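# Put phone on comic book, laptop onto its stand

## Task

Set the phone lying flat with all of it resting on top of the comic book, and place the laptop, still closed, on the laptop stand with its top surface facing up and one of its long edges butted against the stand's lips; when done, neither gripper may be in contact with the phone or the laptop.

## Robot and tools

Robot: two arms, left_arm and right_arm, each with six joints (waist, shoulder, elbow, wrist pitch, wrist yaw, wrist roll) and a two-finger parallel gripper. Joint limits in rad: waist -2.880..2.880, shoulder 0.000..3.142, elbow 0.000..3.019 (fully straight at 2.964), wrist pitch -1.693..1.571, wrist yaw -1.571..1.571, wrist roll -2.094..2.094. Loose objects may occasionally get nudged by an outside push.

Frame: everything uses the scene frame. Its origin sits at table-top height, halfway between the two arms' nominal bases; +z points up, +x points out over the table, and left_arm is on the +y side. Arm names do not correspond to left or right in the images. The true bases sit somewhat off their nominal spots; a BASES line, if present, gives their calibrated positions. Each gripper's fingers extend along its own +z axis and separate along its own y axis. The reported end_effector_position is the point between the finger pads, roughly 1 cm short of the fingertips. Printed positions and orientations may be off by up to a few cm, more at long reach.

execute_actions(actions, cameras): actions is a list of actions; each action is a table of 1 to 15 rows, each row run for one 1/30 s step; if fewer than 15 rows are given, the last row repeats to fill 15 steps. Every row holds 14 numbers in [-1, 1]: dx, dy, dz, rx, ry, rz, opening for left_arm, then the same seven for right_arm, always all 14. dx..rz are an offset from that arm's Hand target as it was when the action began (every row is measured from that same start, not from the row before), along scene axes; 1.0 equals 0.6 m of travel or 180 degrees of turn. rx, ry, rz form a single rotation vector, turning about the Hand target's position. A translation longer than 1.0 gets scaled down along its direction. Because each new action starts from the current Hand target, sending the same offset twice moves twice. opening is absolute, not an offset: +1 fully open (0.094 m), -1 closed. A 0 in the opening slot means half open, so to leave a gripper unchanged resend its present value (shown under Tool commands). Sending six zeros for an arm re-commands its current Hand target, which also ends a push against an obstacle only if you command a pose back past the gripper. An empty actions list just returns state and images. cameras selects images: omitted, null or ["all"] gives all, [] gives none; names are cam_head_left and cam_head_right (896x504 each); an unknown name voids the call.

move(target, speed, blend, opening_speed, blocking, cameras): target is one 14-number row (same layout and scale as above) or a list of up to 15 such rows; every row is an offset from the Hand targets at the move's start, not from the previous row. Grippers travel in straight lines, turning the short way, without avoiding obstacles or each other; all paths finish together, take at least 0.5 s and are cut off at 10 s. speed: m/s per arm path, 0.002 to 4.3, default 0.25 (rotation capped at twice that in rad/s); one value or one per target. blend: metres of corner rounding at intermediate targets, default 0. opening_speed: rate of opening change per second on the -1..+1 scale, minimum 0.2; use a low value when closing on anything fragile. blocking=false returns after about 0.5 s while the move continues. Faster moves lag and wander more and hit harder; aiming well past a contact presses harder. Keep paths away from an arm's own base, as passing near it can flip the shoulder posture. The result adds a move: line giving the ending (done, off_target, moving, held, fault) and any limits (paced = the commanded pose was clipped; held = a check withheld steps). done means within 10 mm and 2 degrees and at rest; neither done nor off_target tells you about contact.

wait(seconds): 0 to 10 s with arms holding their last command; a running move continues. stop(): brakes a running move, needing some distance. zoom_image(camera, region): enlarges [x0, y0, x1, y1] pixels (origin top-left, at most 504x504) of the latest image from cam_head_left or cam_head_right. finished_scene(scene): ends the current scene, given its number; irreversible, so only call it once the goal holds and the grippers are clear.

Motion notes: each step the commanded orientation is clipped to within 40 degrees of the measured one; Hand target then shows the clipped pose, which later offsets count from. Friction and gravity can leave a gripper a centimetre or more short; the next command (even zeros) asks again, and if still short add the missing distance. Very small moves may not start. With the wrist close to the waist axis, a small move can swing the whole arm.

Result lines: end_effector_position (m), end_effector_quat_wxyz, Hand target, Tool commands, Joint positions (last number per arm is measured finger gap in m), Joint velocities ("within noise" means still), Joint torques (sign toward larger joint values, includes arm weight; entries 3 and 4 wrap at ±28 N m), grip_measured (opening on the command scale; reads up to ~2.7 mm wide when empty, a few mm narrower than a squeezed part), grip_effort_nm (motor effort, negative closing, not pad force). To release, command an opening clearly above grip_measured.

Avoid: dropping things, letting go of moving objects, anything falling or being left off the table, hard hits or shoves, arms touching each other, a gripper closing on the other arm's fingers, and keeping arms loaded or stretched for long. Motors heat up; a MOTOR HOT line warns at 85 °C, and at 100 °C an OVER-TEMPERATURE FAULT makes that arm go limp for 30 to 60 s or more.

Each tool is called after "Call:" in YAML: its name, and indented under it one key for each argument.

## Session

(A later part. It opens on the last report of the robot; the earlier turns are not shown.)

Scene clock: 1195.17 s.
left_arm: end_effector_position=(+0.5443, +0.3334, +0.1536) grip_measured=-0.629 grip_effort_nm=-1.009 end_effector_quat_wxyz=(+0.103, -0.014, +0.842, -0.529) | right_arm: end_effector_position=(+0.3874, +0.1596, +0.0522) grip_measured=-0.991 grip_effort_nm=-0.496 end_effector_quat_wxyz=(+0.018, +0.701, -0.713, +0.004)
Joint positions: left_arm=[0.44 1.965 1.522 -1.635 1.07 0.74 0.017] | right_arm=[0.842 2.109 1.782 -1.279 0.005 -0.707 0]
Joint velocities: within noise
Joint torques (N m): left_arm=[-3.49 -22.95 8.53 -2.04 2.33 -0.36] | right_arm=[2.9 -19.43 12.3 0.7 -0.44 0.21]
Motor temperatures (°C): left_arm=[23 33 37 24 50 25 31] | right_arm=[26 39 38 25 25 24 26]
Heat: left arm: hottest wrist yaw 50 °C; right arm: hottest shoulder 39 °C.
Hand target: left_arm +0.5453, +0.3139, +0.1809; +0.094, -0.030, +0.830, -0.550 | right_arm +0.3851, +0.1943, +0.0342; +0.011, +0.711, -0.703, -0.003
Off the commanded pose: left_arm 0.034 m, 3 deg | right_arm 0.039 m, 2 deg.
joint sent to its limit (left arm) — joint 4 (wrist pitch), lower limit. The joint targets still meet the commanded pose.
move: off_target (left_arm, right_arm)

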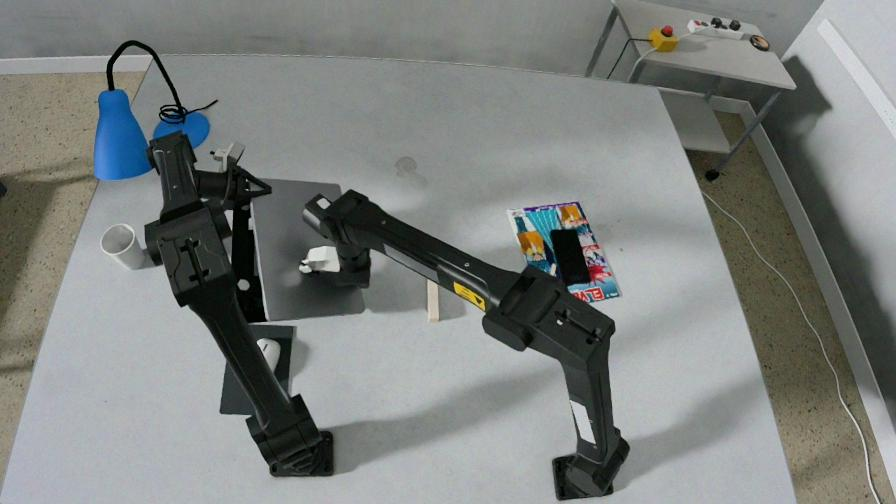

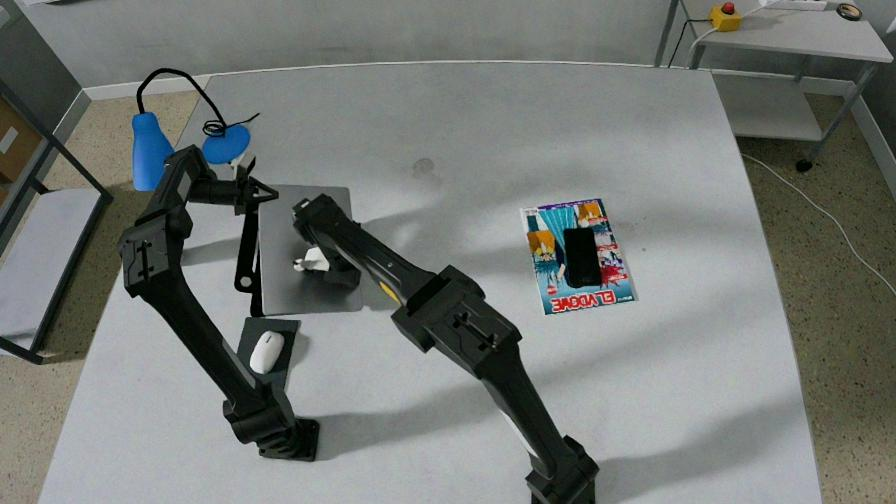

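Call:
move:
  target:
    - [0,0,0,0,0,0,-0.78,0.0,0.05,0,0,0,0,-1]
  speed: 0.06

Call:
zoom_image:
  camera: "cam_head_left"
  region: [230, 150, 430, 330]

Call:
zoom_image:
  camera: "cam_head_right"
  region: [230, 150, 430, 330]

Scene clock: 1198.43 s.
left_arm: end_effector_position=(+0.5442, +0.3334, +0.1535) grip_measured=-0.628 grip_effort_nm=-1.009 end_effector_quat_wxyz=(+0.103, -0.014, +0.843, -0.529) | right_arm: end_effector_position=(+0.3913, +0.1788, +0.0622) grip_measured=-0.991 grip_effort_nm=-0.491 end_effector_quat_wxyz=(+0.021, +0.697, -0.717, +0.007)
Joint positions: left_arm=[0.44 1.965 1.522 -1.635 1.069 0.74 0.017] | right_arm=[0.858 2.152 1.882 -1.344 0.009 -0.679 0]
Joint velocities: within noise
Joint torques (N m): left_arm=[-4.01 -22.89 8.72 -2.07 2.33 -0.36] | right_arm=[3.66 -19.14 12.78 1.28 -0.62 0.23]
Motor temperatures (°C): left_arm=[23 33 37 24 51 25 31] | right_arm=[26 39 39 25 25 24 26]
Heat: left arm: hottest wrist yaw 51 °C; right arm: hottest shoulder 39 °C.
Hand target: left_arm +0.5453, +0.3139, +0.1809; +0.094, -0.030, +0.830, -0.550 | right_arm +0.3852, +0.2242, +0.0341; +0.011, +0.711, -0.703, -0.003
Off the commanded pose: left_arm 0.034 m, 4 deg | right_arm 0.054 m, 3 deg.
joint sent to its limit (left arm) — joint 4 (wrist pitch), lower limit. The joint targets still meet the commanded pose.
move: off_target (left_arm, right_arm)

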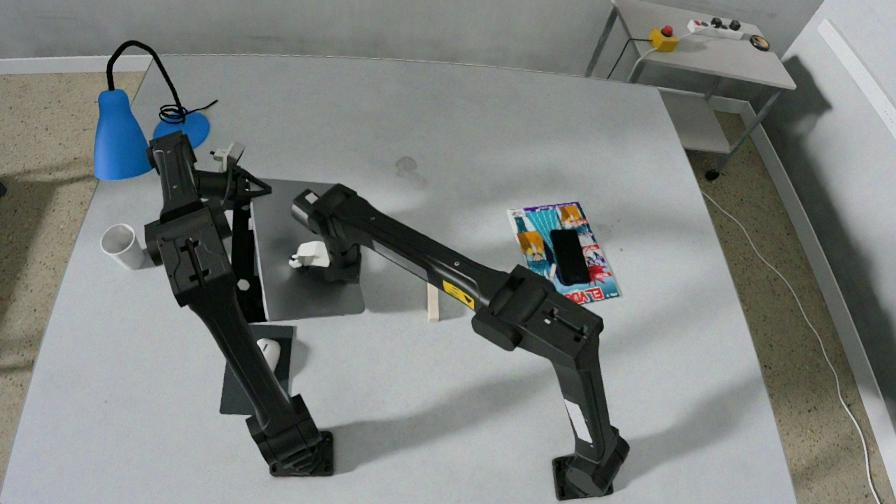

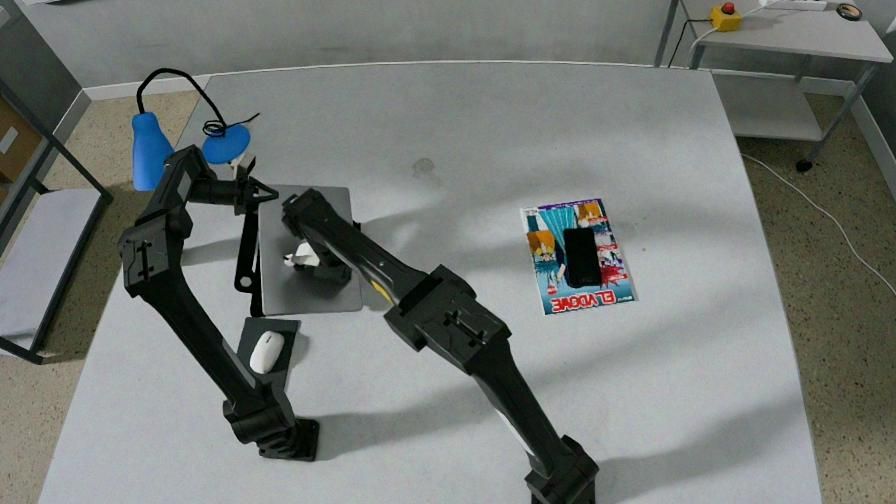

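Scaled by 2.520.

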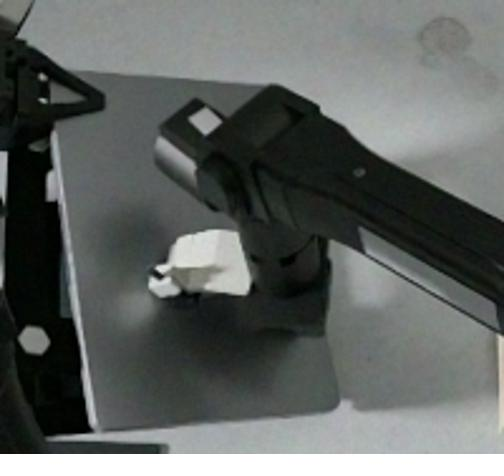

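Scaled by 2.520.

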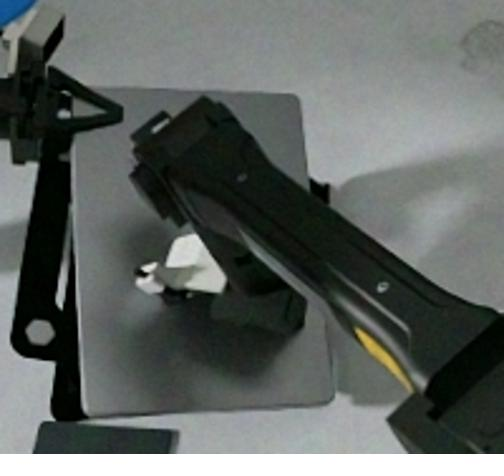

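Call:
move:
  target:
    - [0,0,0,0,0,0,-0.78,0.0,-0.08,0.05,0,0,0,-1]
    - [0,0,0,0,0,0,-0.78,0.0,-0.2,0.0,0,0,0,-1]
    - [0,0,0,0,0,0,-0.78,0.0,-0.2,-0.035,0,0,0,-1]
    - [0,0,0,0,0,0,-0.78,0.0,-0.07,-0.035,0,0,0,-1]
  speed: 0.09

Call:
zoom_image:
  camera: "cam_head_left"
  region: [230, 150, 430, 330]

Call:
zoom_image:
  camera: "cam_head_right"
  region: [230, 150, 430, 330]

Scene clock: 1206.43 s.
left_arm: end_effector_position=(+0.5444, +0.3333, +0.1537) grip_measured=-0.628 grip_effort_nm=-1.009 end_effector_quat_wxyz=(+0.103, -0.014, +0.842, -0.529) | right_arm: end_effector_position=(+0.3903, +0.1439, +0.0390) grip_measured=-0.991 grip_effort_nm=-0.491 end_effector_quat_wxyz=(+0.012, +0.701, -0.713, +0.002)
Joint positions: left_arm=[0.44 1.965 1.522 -1.635 1.071 0.74 0.017] | right_arm=[0.821 2.089 1.711 -1.217 0.002 -0.727 0]
Joint velocities: within noise
Joint torques (N m): left_arm=[-3.43 -23.18 8.59 -2 2.27 -0.33] | right_arm=[3.55 -17.55 12.16 0.72 -0.35 0.29]
Motor temperatures (°C): left_arm=[23 33 37 24 51 25 31] | right_arm=[26 40 41 25 25 24 27]
Heat: left arm: hottest wrist yaw 51 °C; right arm: hottest elbow 41 °C.
Hand target: left_arm +0.5453, +0.3139, +0.1809; +0.094, -0.030, +0.830, -0.550 | right_arm +0.3852, +0.1822, +0.0132; +0.011, +0.711, -0.703, -0.003
Off the commanded pose: left_arm 0.033 m, 3 deg | right_arm 0.046 m, 2 deg.
joint sent to its limit (left arm) — joint 4 (wrist pitch), lower limit. The joint targets still meet the commanded pose.
move: off_target (left_arm, right_arm)

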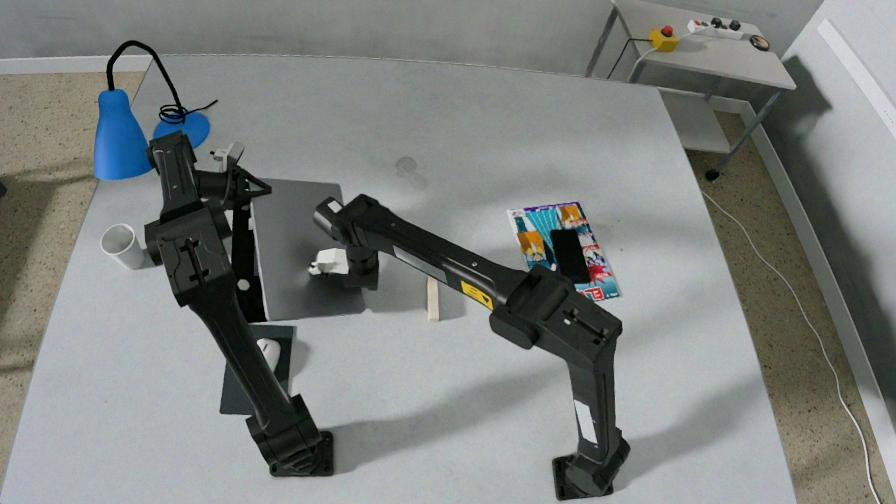

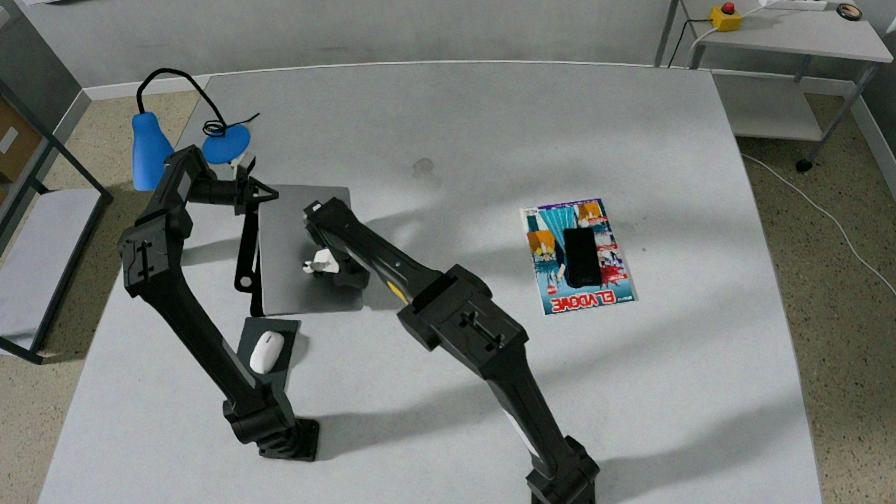

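Scaled by 2.520.

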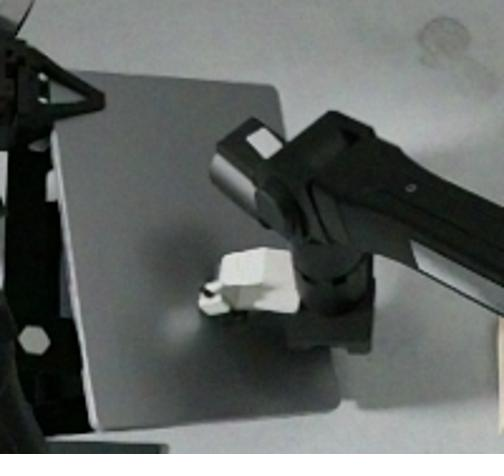

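Scaled by 2.520.

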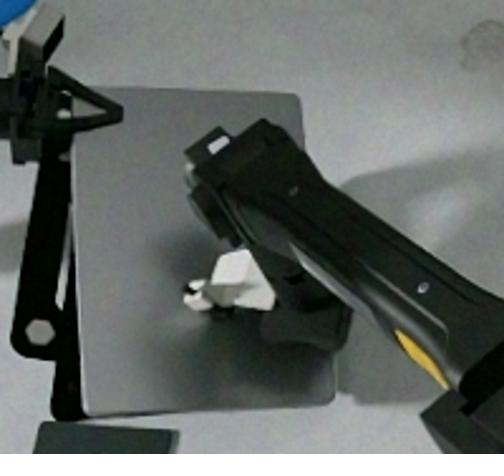

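Call:
move:
  target:
    - [0,0,0,0,0,0,-0.78,0.0,-0.12,0.0,0,0,0,-1]
    - [0,0,0,0,0,0,-0.78,0.0,-0.12,-0.01,0,0,0,-1]
  speed: 0.12
  cameras: ["cam_head_left"]

Call:
zoom_image:
  camera: "cam_head_left"
  region: [300, 220, 450, 340]

Scene clock: 1211.10 s.
left_arm: end_effector_position=(+0.5446, +0.3333, +0.1539) grip_measured=-0.628 grip_effort_nm=-1.004 end_effector_quat_wxyz=(+0.104, -0.014, +0.842, -0.530) | right_arm: end_effector_position=(+0.3881, +0.1211, +0.0242) grip_measured=-0.991 grip_effort_nm=-0.486 end_effector_quat_wxyz=(-0.004, +0.711, -0.703, -0.004)
Joint positions: left_arm=[0.44 1.965 1.522 -1.635 1.072 0.74 0.017] | right_arm=[0.795 2.041 1.587 -1.109 -0.007 -0.782 0]
Joint velocities: within noise
Joint torques (N m): left_arm=[-4.01 -23.3 8.73 -2.32 2.21 -0.36] | right_arm=[-0.15 -22.18 5.56 0.58 0.03 0.12]
Motor temperatures (°C): left_arm=[23 33 37 24 52 25 31] | right_arm=[26 39 41 25 25 24 27]
Heat: left arm: hottest wrist yaw 52 °C; right arm: hottest elbow 41 °C.
Hand target: left_arm +0.5453, +0.3139, +0.1809; +0.094, -0.030, +0.830, -0.550 | right_arm +0.3850, +0.1103, +0.0073; +0.011, +0.711, -0.703, -0.003
Off the commanded pose: left_arm 0.033 m, 3 deg | right_arm 0.020 m, 2 deg.
joint sent to its limit (left arm) — joint 4 (wrist pitch), lower limit. The joint targets still meet the commanded pose.
move: off_target (left_arm, right_arm)
Images, in order (width x height): cam_head_left 896x504.

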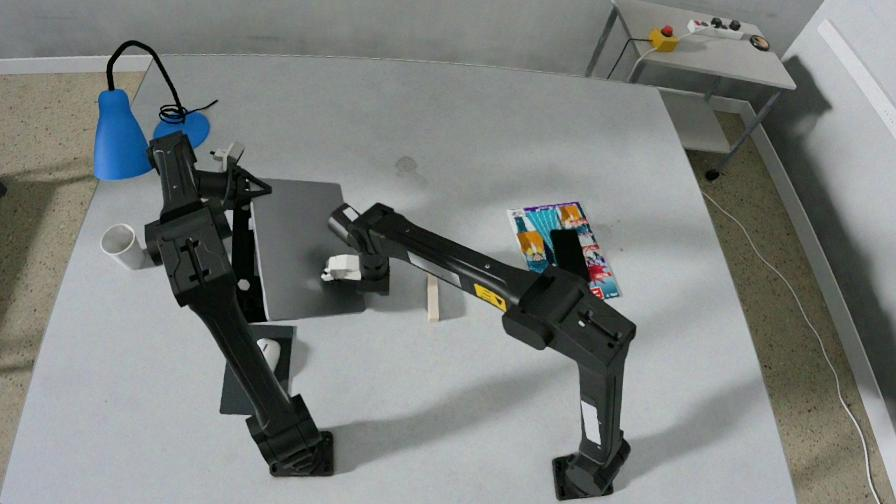

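Scaled by 3.360.

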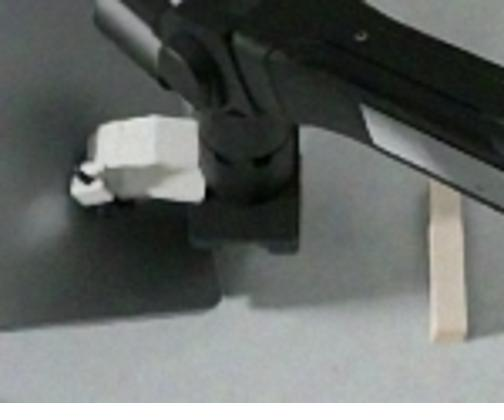

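Call:
move:
  target:
    - [0,0,0,0,0,0,-0.78,0.0,0.1,-0.005,0,0,0,-1]
  speed: 0.07

Call:
zoom_image:
  camera: "cam_head_left"
  region: [230, 150, 430, 330]

Scene clock: 1214.50 s.
left_arm: end_effector_position=(+0.5444, +0.3333, +0.1537) grip_measured=-0.628 grip_effort_nm=-1.009 end_effector_quat_wxyz=(+0.103, -0.014, +0.842, -0.529) | right_arm: end_effector_position=(+0.3919, +0.1411, +0.0347) grip_measured=-0.991 grip_effort_nm=-0.491 end_effector_quat_wxyz=(+0.000, +0.701, -0.713, +0.000)
Joint positions: left_arm=[0.44 1.965 1.522 -1.635 1.071 0.74 0.017] | right_arm=[0.815 2.075 1.676 -1.171 0 -0.733 0]
Joint velocities: within noise
Joint torques (N m): left_arm=[-3.9 -23 8.7 -2.21 2.27 -0.32] | right_arm=[3.02 -17.32 11.4 0.34 -0.24 0.22]
Motor temperatures (°C): left_arm=[23 33 37 24 52 25 31] | right_arm=[26 39 40 25 25 24 26]
Heat: left arm: hottest wrist yaw 52 °C; right arm: hottest elbow 40 °C.
Hand target: left_arm +0.5453, +0.3139, +0.1809; +0.094, -0.030, +0.830, -0.550 | right_arm +0.3851, +0.1703, +0.0042; +0.011, +0.711, -0.703, -0.003
Off the commanded pose: left_arm 0.033 m, 3 deg | right_arm 0.043 m, 2 deg.
joint sent to its limit (left arm) — joint 4 (wrist pitch), lower limit. The joint targets still meet the commanded pose.
move: off_target (left_arm, right_arm)

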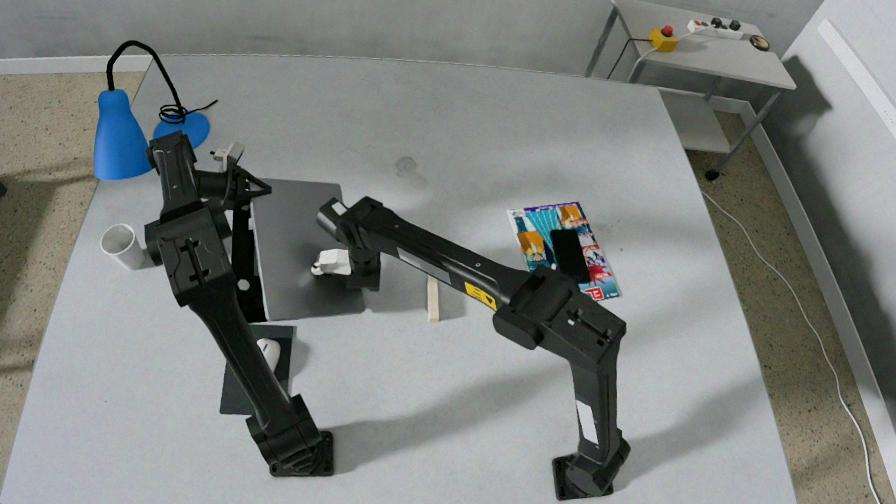

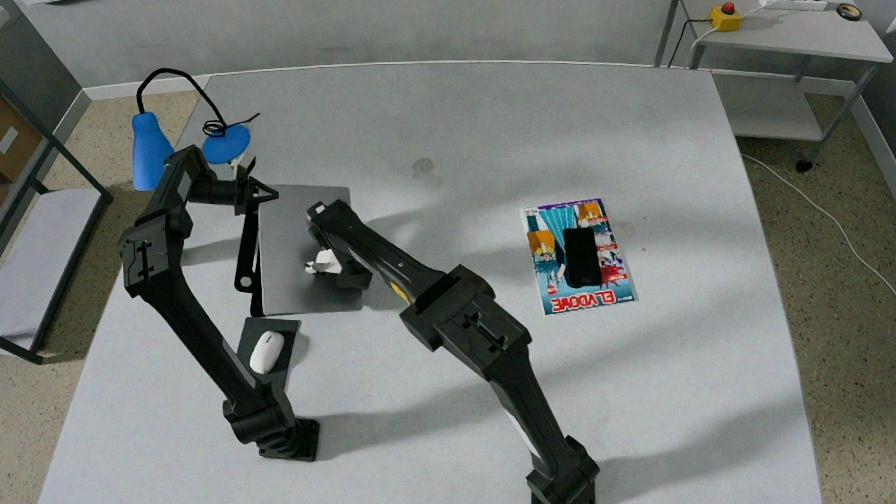

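Scaled by 2.520.

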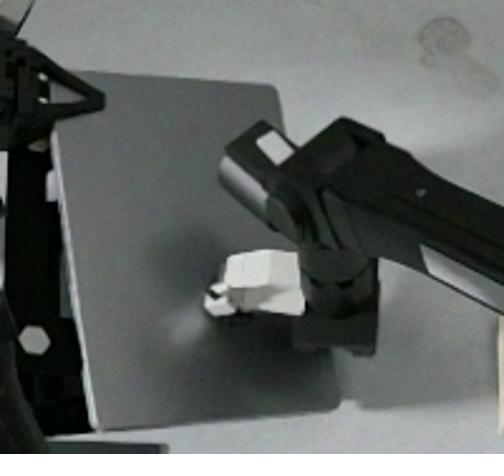

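Call:
move:
  target:
    - [0,0,0,0,0,0,-0.78,0,-0.1,0.02,0,0,0,-1]
    - [0,0.01,0.035,0,0,-0.06,-0.78,0,-0.15,0.1,0,0,0,-1]
  speed: 0.08

Call:
zoom_image:
  camera: "cam_head_left"
  region: [230, 150, 430, 330]

Call:
zoom_image:
  camera: "cam_head_right"
  region: [230, 150, 430, 330]

Scene clock: 1224.70 s.
left_arm: end_effector_position=(+0.5400, +0.3315, +0.1517) grip_measured=-0.628 grip_effort_nm=-1.009 end_effector_quat_wxyz=(+0.088, -0.006, +0.854, -0.513) | right_arm: end_effector_position=(+0.3854, +0.0901, +0.0583) grip_measured=-0.991 grip_effort_nm=-0.491 end_effector_quat_wxyz=(+0.008, +0.712, -0.702, -0.003)
Joint positions: left_arm=[0.433 1.956 1.522 -1.635 1.023 0.732 0.017] | right_arm=[0.761 1.961 1.555 -1.182 -0.006 -0.819 0]
Joint velocities: within noise
Joint torques (N m): left_arm=[-3.66 -25.58 11.56 -2.04 1.16 -0.19] | right_arm=[-0.5 -23.77 6.48 -0.17 0.01 0.11]
Motor temperatures (°C): left_arm=[23 33 37 24 52 25 31] | right_arm=[26 39 42 25 25 24 26]
Heat: left arm: hottest wrist yaw 52 °C; right arm: hottest elbow 42 °C.
Hand target: left_arm +0.5453, +0.3199, +0.2019; +0.042, +0.048, +0.829, -0.556 | right_arm +0.3852, +0.0803, +0.0643; +0.011, +0.711, -0.703, -0.003
Off the commanded pose: left_arm 0.052 m, 10 deg | right_arm 0.011 m, 0 deg.
joint sent to its limit (left arm) — joint 4 (wrist pitch), lower limit. The joint targets are off in orientation, not in position.
move: off_target (left_arm, right_arm)

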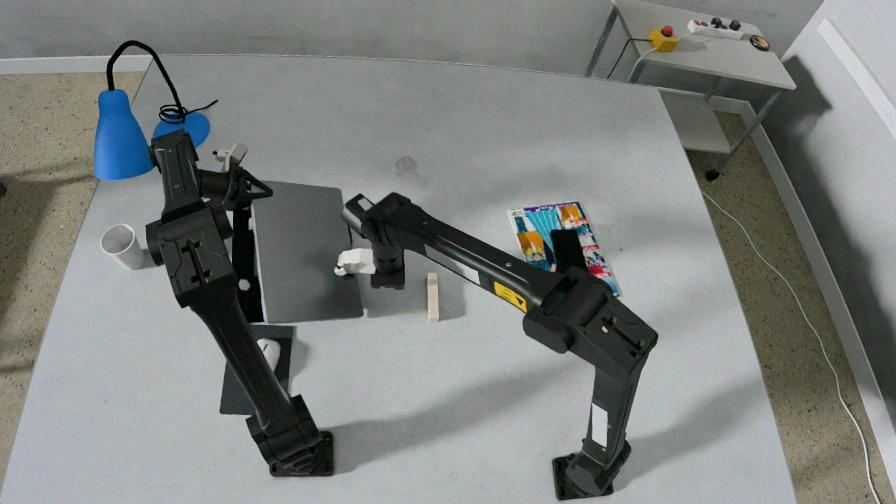

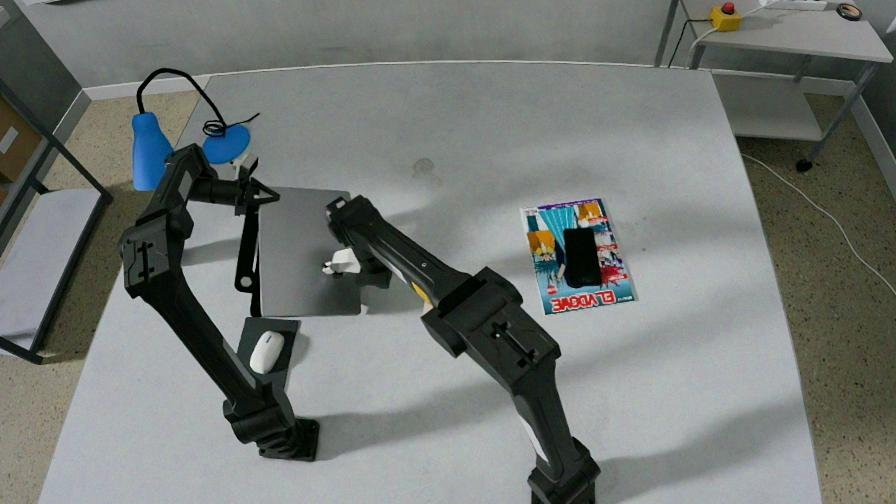

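Scaled by 2.520.

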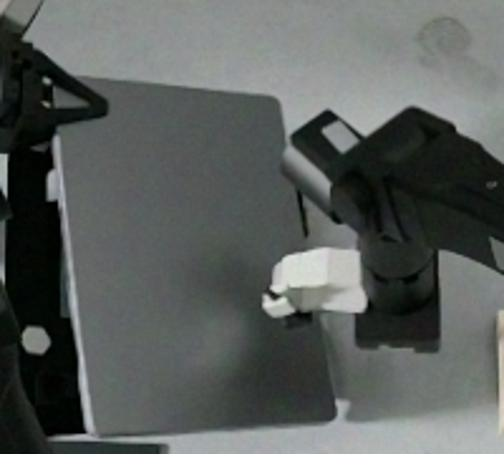

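Scaled by 2.520.

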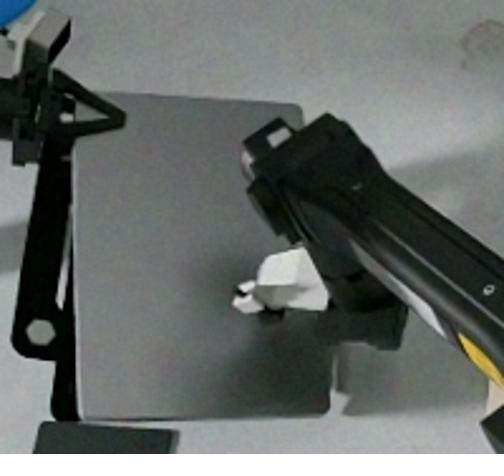

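Call:
move:
  target:
    - [0,0.0,0.04,0,0,-0.08,-0.78,-0.05,-0.1,0.1,0,0,0,-1]
  speed: 0.08

Call:
zoom_image:
  camera: "cam_head_left"
  region: [230, 150, 430, 330]

Call:
zoom_image:
  camera: "cam_head_right"
  region: [230, 150, 430, 330]

Scene clock: 1230.67 s.
left_arm: end_effector_position=(+0.5338, +0.3180, +0.1640) grip_measured=-0.632 grip_effort_nm=-1.004 end_effector_quat_wxyz=(+0.078, +0.032, +0.872, -0.483) | right_arm: end_effector_position=(+0.3565, +0.0305, +0.1201) grip_measured=-0.991 grip_effort_nm=-0.491 end_effector_quat_wxyz=(+0.008, +0.713, -0.702, -0.003)
Joint positions: left_arm=[0.399 1.911 1.522 -1.639 0.951 0.741 0.017] | right_arm=[0.717 1.752 1.419 -1.255 -0.006 -0.865 0]
Joint velocities: within noise
Joint torques (N m): left_arm=[-2.43 -25.99 15.45 -1.78 0.34 0.11] | right_arm=[-0.38 -20.48 6.68 -0.03 0.03 0.07]
Motor temperatures (°C): left_arm=[23 34 37 24 50 25 31] | right_arm=[26 39 41 25 25 24 26]
Heat: left arm: hottest wrist yaw 50 °C; right arm: hottest elbow 41 °C.
Hand target: left_arm +0.5453, +0.3199, +0.2258; -0.029, +0.152, +0.816, -0.557 | right_arm +0.3551, +0.0203, +0.1243; +0.011, +0.711, -0.703, -0.003
Off the commanded pose: left_arm 0.063 m, 21 deg | right_arm 0.011 m, 0 deg.
joint sent to its limit (left arm) — joint 4 (wrist pitch), lower limit. The joint targets are off in position and orientation.
move: off_target (left_arm, right_arm)

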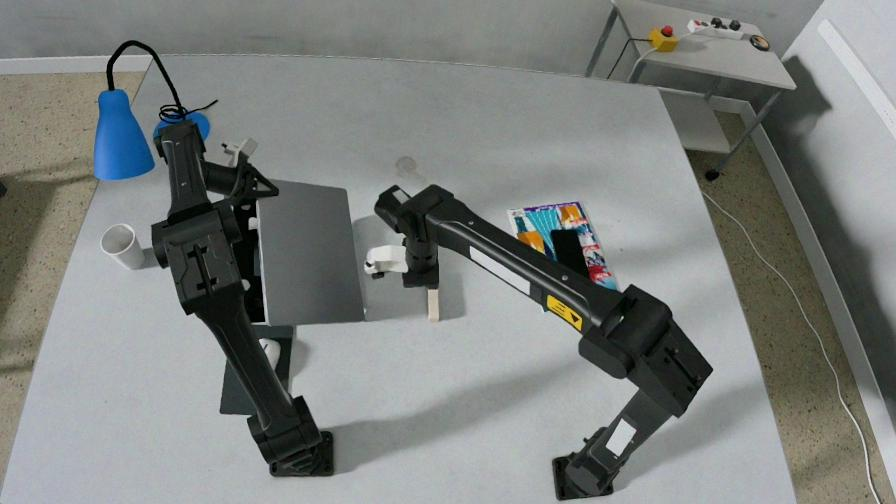

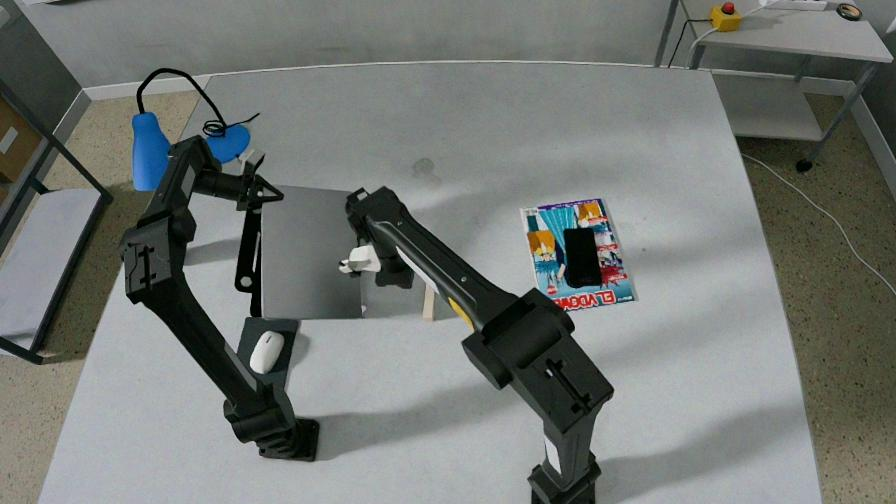

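Scaled by 2.520.

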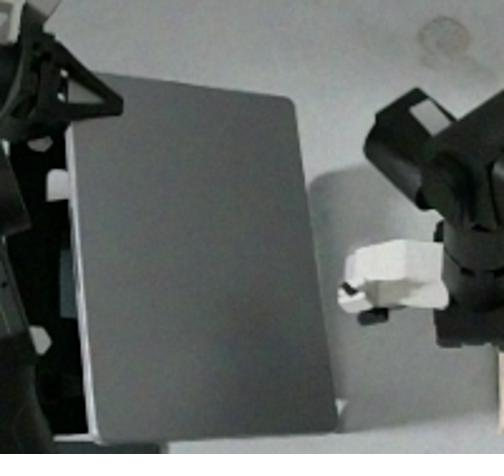

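Scaled by 2.520.

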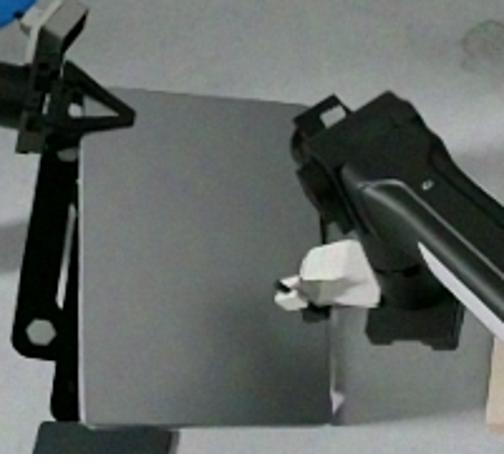

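Call:
move:
  target:
    - [0,0.0,0.04,0,0,0,-0.78,0,0,0,0,0,0,-1]
    - [0.01,0.06,0.04,0,0,0,-0.78,0,0,0,0,0,0,-1]
  speed: 0.08

Call:
zoom_image:
  camera: "cam_head_left"
  region: [230, 150, 430, 330]

Call:
zoom_image:
  camera: "cam_head_right"
  region: [230, 150, 430, 330]

Scene clock: 1237.47 s.
left_arm: end_effector_position=(+0.5273, +0.3314, +0.1741) grip_measured=-0.632 grip_effort_nm=-1.004 end_effector_quat_wxyz=(+0.085, +0.031, +0.878, -0.469) | right_arm: end_effector_position=(+0.3564, +0.0304, +0.1201) grip_measured=-0.991 grip_effort_nm=-0.491 end_effector_quat_wxyz=(+0.008, +0.713, -0.701, -0.003)
Joint positions: left_arm=[0.425 1.884 1.522 -1.646 0.925 0.743 0.017] | right_arm=[0.717 1.752 1.419 -1.255 -0.006 -0.865 0]
Joint velocities: within noise
Joint torques (N m): left_arm=[0.09 -25.35 20.08 -1.58 0.74 -0.11] | right_arm=[-0.44 -20.72 6.72 -0.27 0.04 0.08]
Motor temperatures (°C): left_arm=[23 35 38 24 48 25 31] | right_arm=[26 39 40 25 25 24 26]
Heat: left arm: hottest wrist yaw 48 °C; right arm: hottest elbow 40 °C.
Hand target: left_arm +0.5513, +0.3559, +0.2498; -0.029, +0.152, +0.816, -0.557 | right_arm +0.3551, +0.0203, +0.1243; +0.011, +0.711, -0.703, -0.003
Off the commanded pose: left_arm 0.083 m, 23 deg | right_arm 0.011 m, 0 deg.
joint sent to its limit (left arm) — joint 4 (wrist pitch), lower limit. The joint targets are off in position and orientation.
move: off_target (left_arm, right_arm)

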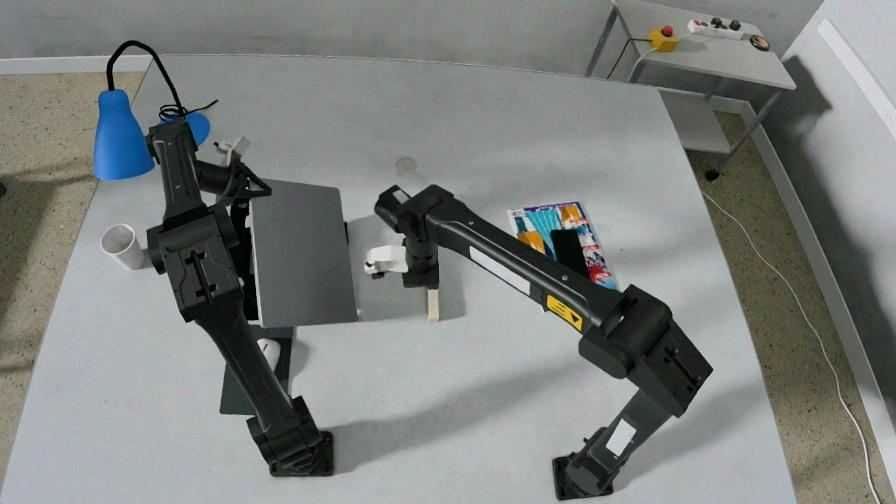

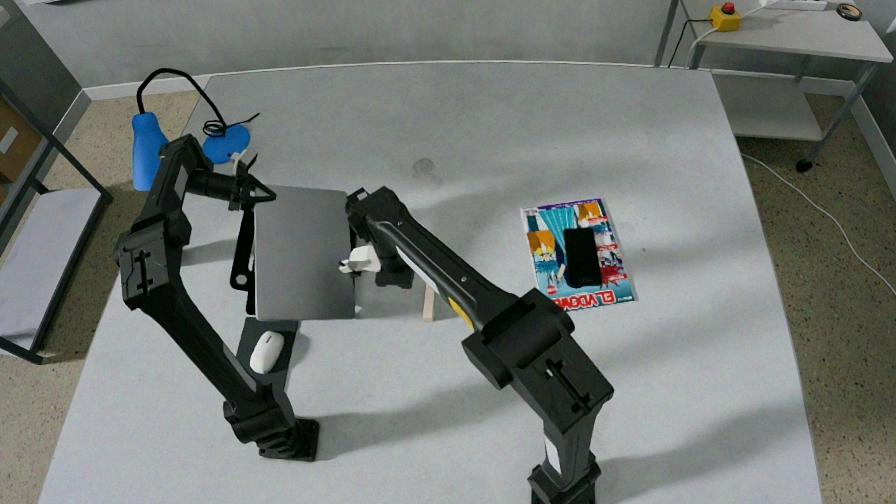

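Scaled by 2.520.

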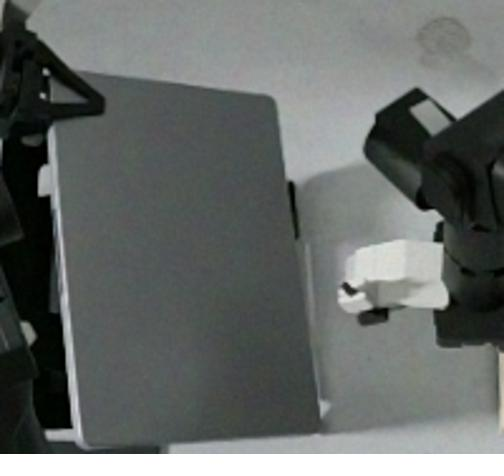

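Scaled by 2.520.

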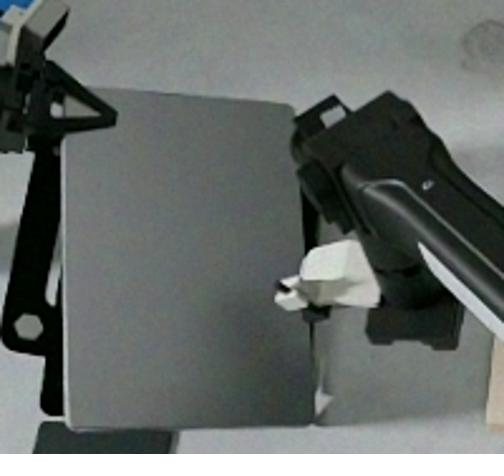

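Call:
move:
  target:
    - [0.0,0.01,-0.02,0,0,0,-0.78,0,-0.1,0.05,0,0,0,-1]
    - [0,0.01,-0.11,0,0,0,-0.78,0,-0.15,0.05,0,0,0,-1]
  speed: 0.07

Call:
zoom_image:
  camera: "cam_head_left"
  region: [230, 150, 430, 330]

Call:
zoom_image:
  camera: "cam_head_right"
  region: [230, 150, 430, 330]

Scene clock: 1248.43 s.
left_arm: end_effector_position=(+0.5320, +0.3413, +0.1503) grip_measured=-0.632 grip_effort_nm=-1.009 end_effector_quat_wxyz=(+0.066, +0.016, +0.874, -0.480) | right_arm: end_effector_position=(+0.3572, -0.0618, +0.1508) grip_measured=-0.991 grip_effort_nm=-0.491 end_effector_quat_wxyz=(+0.012, +0.712, -0.702, -0.004)
Joint positions: left_arm=[0.438 1.954 1.549 -1.668 0.922 0.757 0.017] | right_arm=[0.565 1.596 1.302 -1.302 -0.002 -1.014 0]
Joint velocities: within noise
Joint torques (N m): left_arm=[-0.62 -21.6 16.46 -0.83 -0.09 0.67] | right_arm=[-0.38 -18.14 6.83 -0.02 0.04 0.12]
Motor temperatures (°C): left_arm=[23 35 40 24 45 25 31] | right_arm=[26 38 39 25 25 24 26]
Heat: left arm: hottest wrist yaw 45 °C; right arm: hottest elbow 39 °C.
Hand target: left_arm +0.5514, +0.3620, +0.1839; -0.028, +0.152, +0.816, -0.557 | right_arm +0.3551, -0.0698, +0.1541; +0.011, +0.711, -0.703, -0.003
Off the commanded pose: left_arm 0.044 m, 22 deg | right_arm 0.009 m, 0 deg.
joint sent to its limit (left arm) — joint 4 (wrist pitch), lower limit. The joint targets are off in orientation, not in position.
move: off_target (left_arm)

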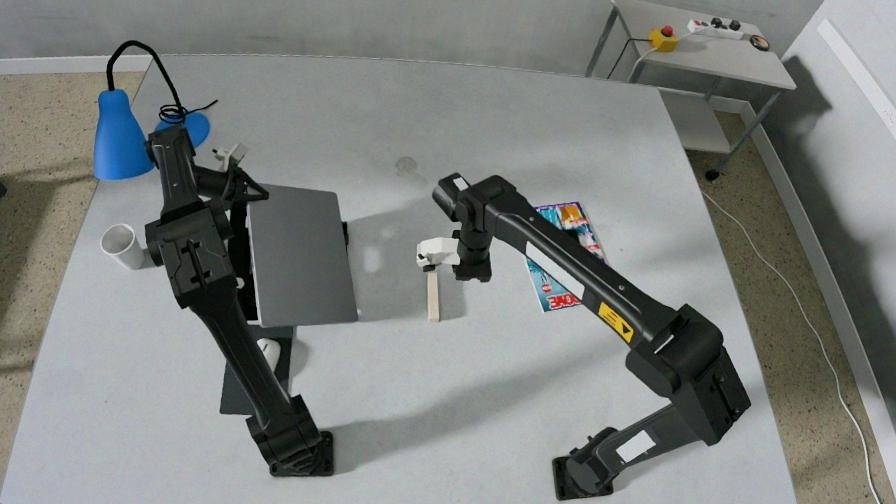

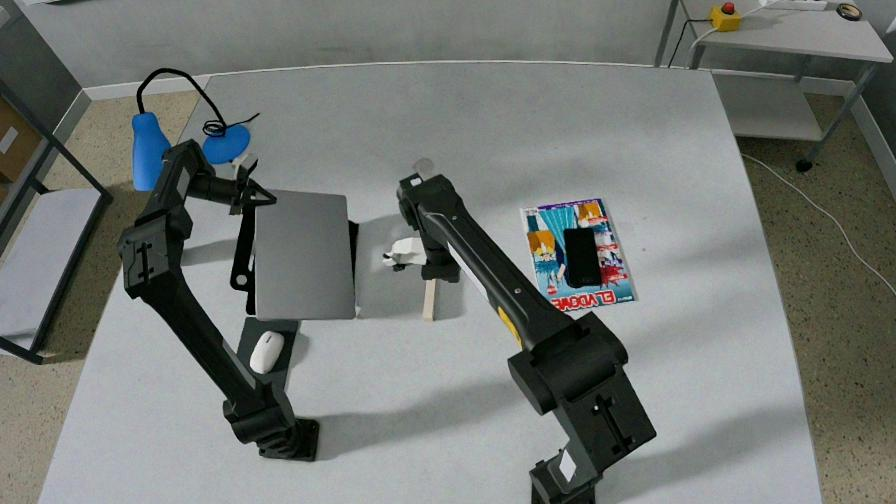

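Scaled by 2.520.

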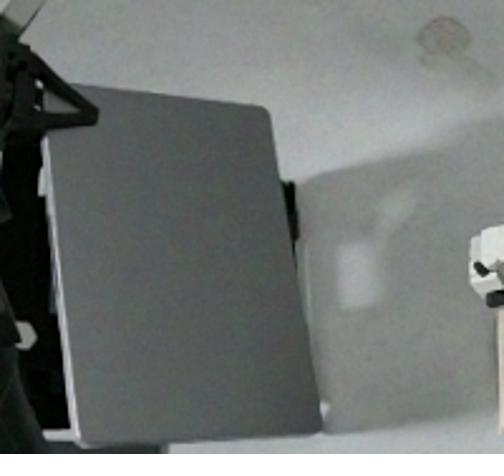

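Scaled by 2.520.

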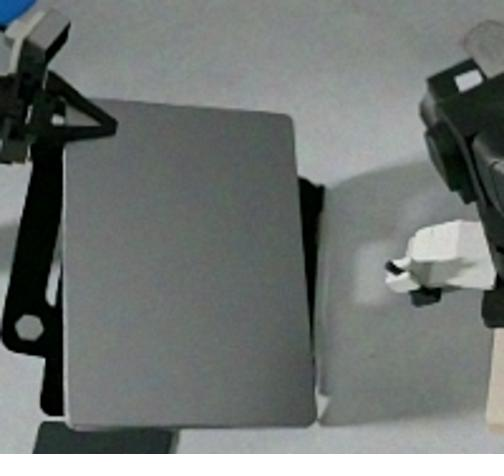

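Call:
move:
  target:
    - [-0.02,-0.025,-0.03,0,0,0,-0.7,0,0,0,0,0,0,-1]
    - [-0.02,-0.025,-0.03,0,0,0,-0.35,0,0,0,0,0,0,-1]
  speed: 0.05
  opening_speed: 0.3

Call:
zoom_image:
  camera: "cam_head_left"
  region: [230, 150, 430, 330]

Call:
zoom_image:
  camera: "cam_head_right"
  region: [230, 150, 430, 330]

Scene clock: 1263.40 s.
left_arm: end_effector_position=(+0.5285, +0.3380, +0.1507) grip_measured=-0.354 grip_effort_nm=0.168 end_effector_quat_wxyz=(+0.070, +0.049, +0.876, -0.474) | right_arm: end_effector_position=(+0.3572, -0.0618, +0.1508) grip_measured=-0.991 grip_effort_nm=-0.496 end_effector_quat_wxyz=(+0.012, +0.712, -0.702, -0.004)
Joint positions: left_arm=[0.431 1.95 1.549 -1.682 0.902 0.824 0.03] | right_arm=[0.565 1.596 1.302 -1.302 -0.002 -1.015 0]
Joint velocities: within noise
Joint torques (N m): left_arm=[-1.49 -20.6 12.53 -0.12 0.31 0.46] | right_arm=[-0.44 -18.08 6.83 -0.01 0.03 0.08]
Motor temperatures (°C): left_arm=[23 35 43 24 43 25 31] | right_arm=[26 39 38 25 25 24 26]
Heat: left arm: hottest elbow 43 °C; right arm: hottest shoulder 39 °C.
Hand target: left_arm +0.5394, +0.3469, +0.1660; -0.028, +0.152, +0.816, -0.557 | right_arm +0.3551, -0.0698, +0.1541; +0.011, +0.711, -0.703, -0.003
Off the commanded pose: left_arm 0.021 m, 20 deg | right_arm 0.009 m, 0 deg.
joint read past its limit (left arm) — joint 4 (wrist pitch), lower limit.
joint sent to its limit (left arm) — joint 4 (wrist pitch), lower limit. The joint targets are off in orientation, not in position.
move: off_target (left_arm); target 2's new opening was sent with left_arm's hand 0.020 m and 21 deg from that target

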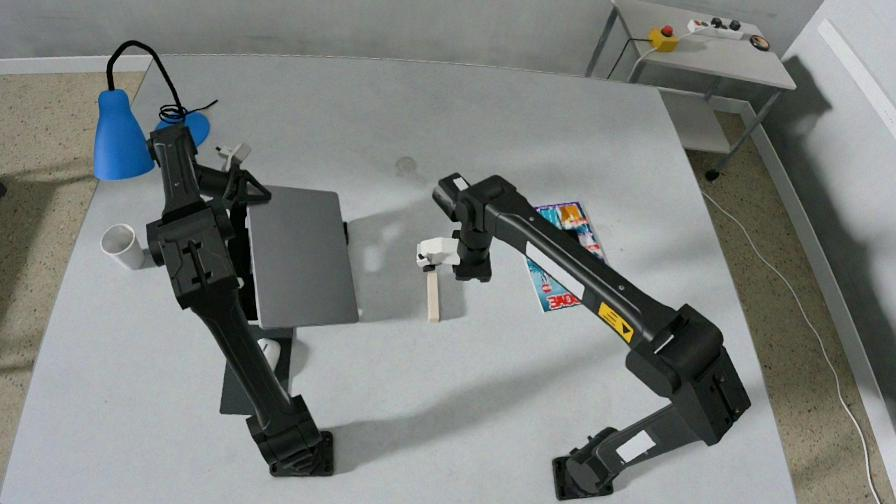

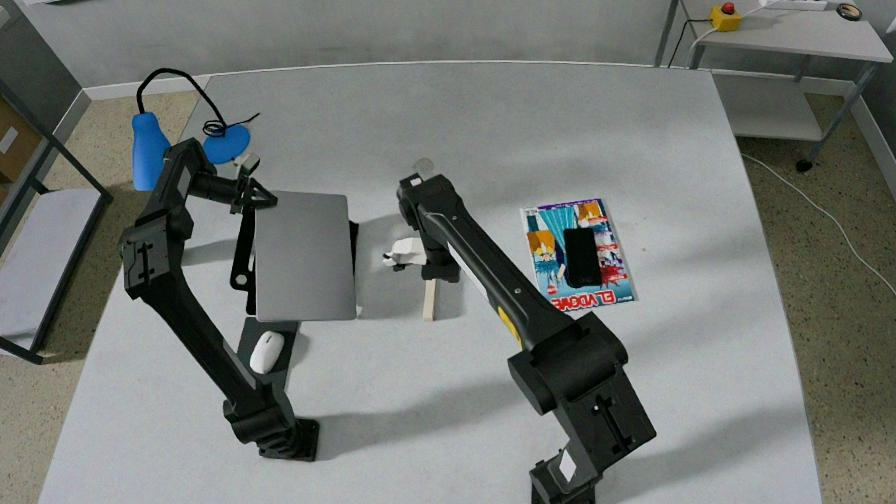

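Scaled by 2.520.

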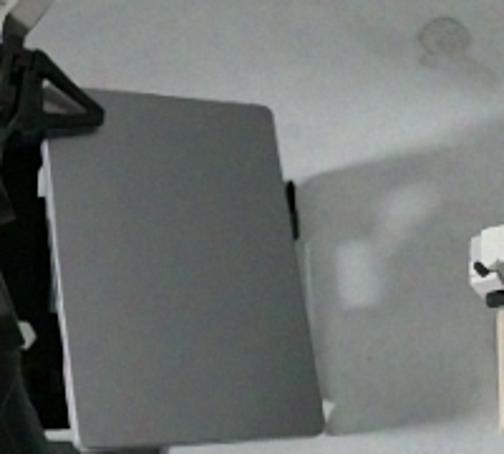

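Scaled by 2.520.

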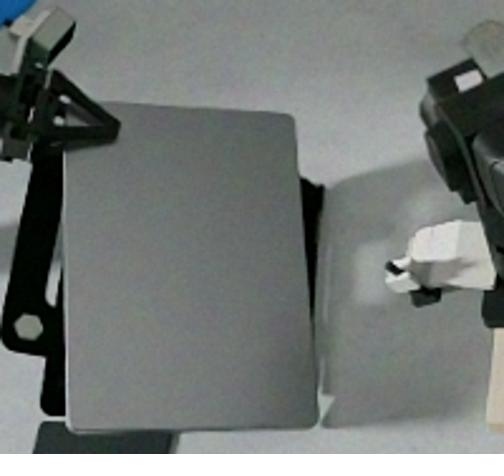

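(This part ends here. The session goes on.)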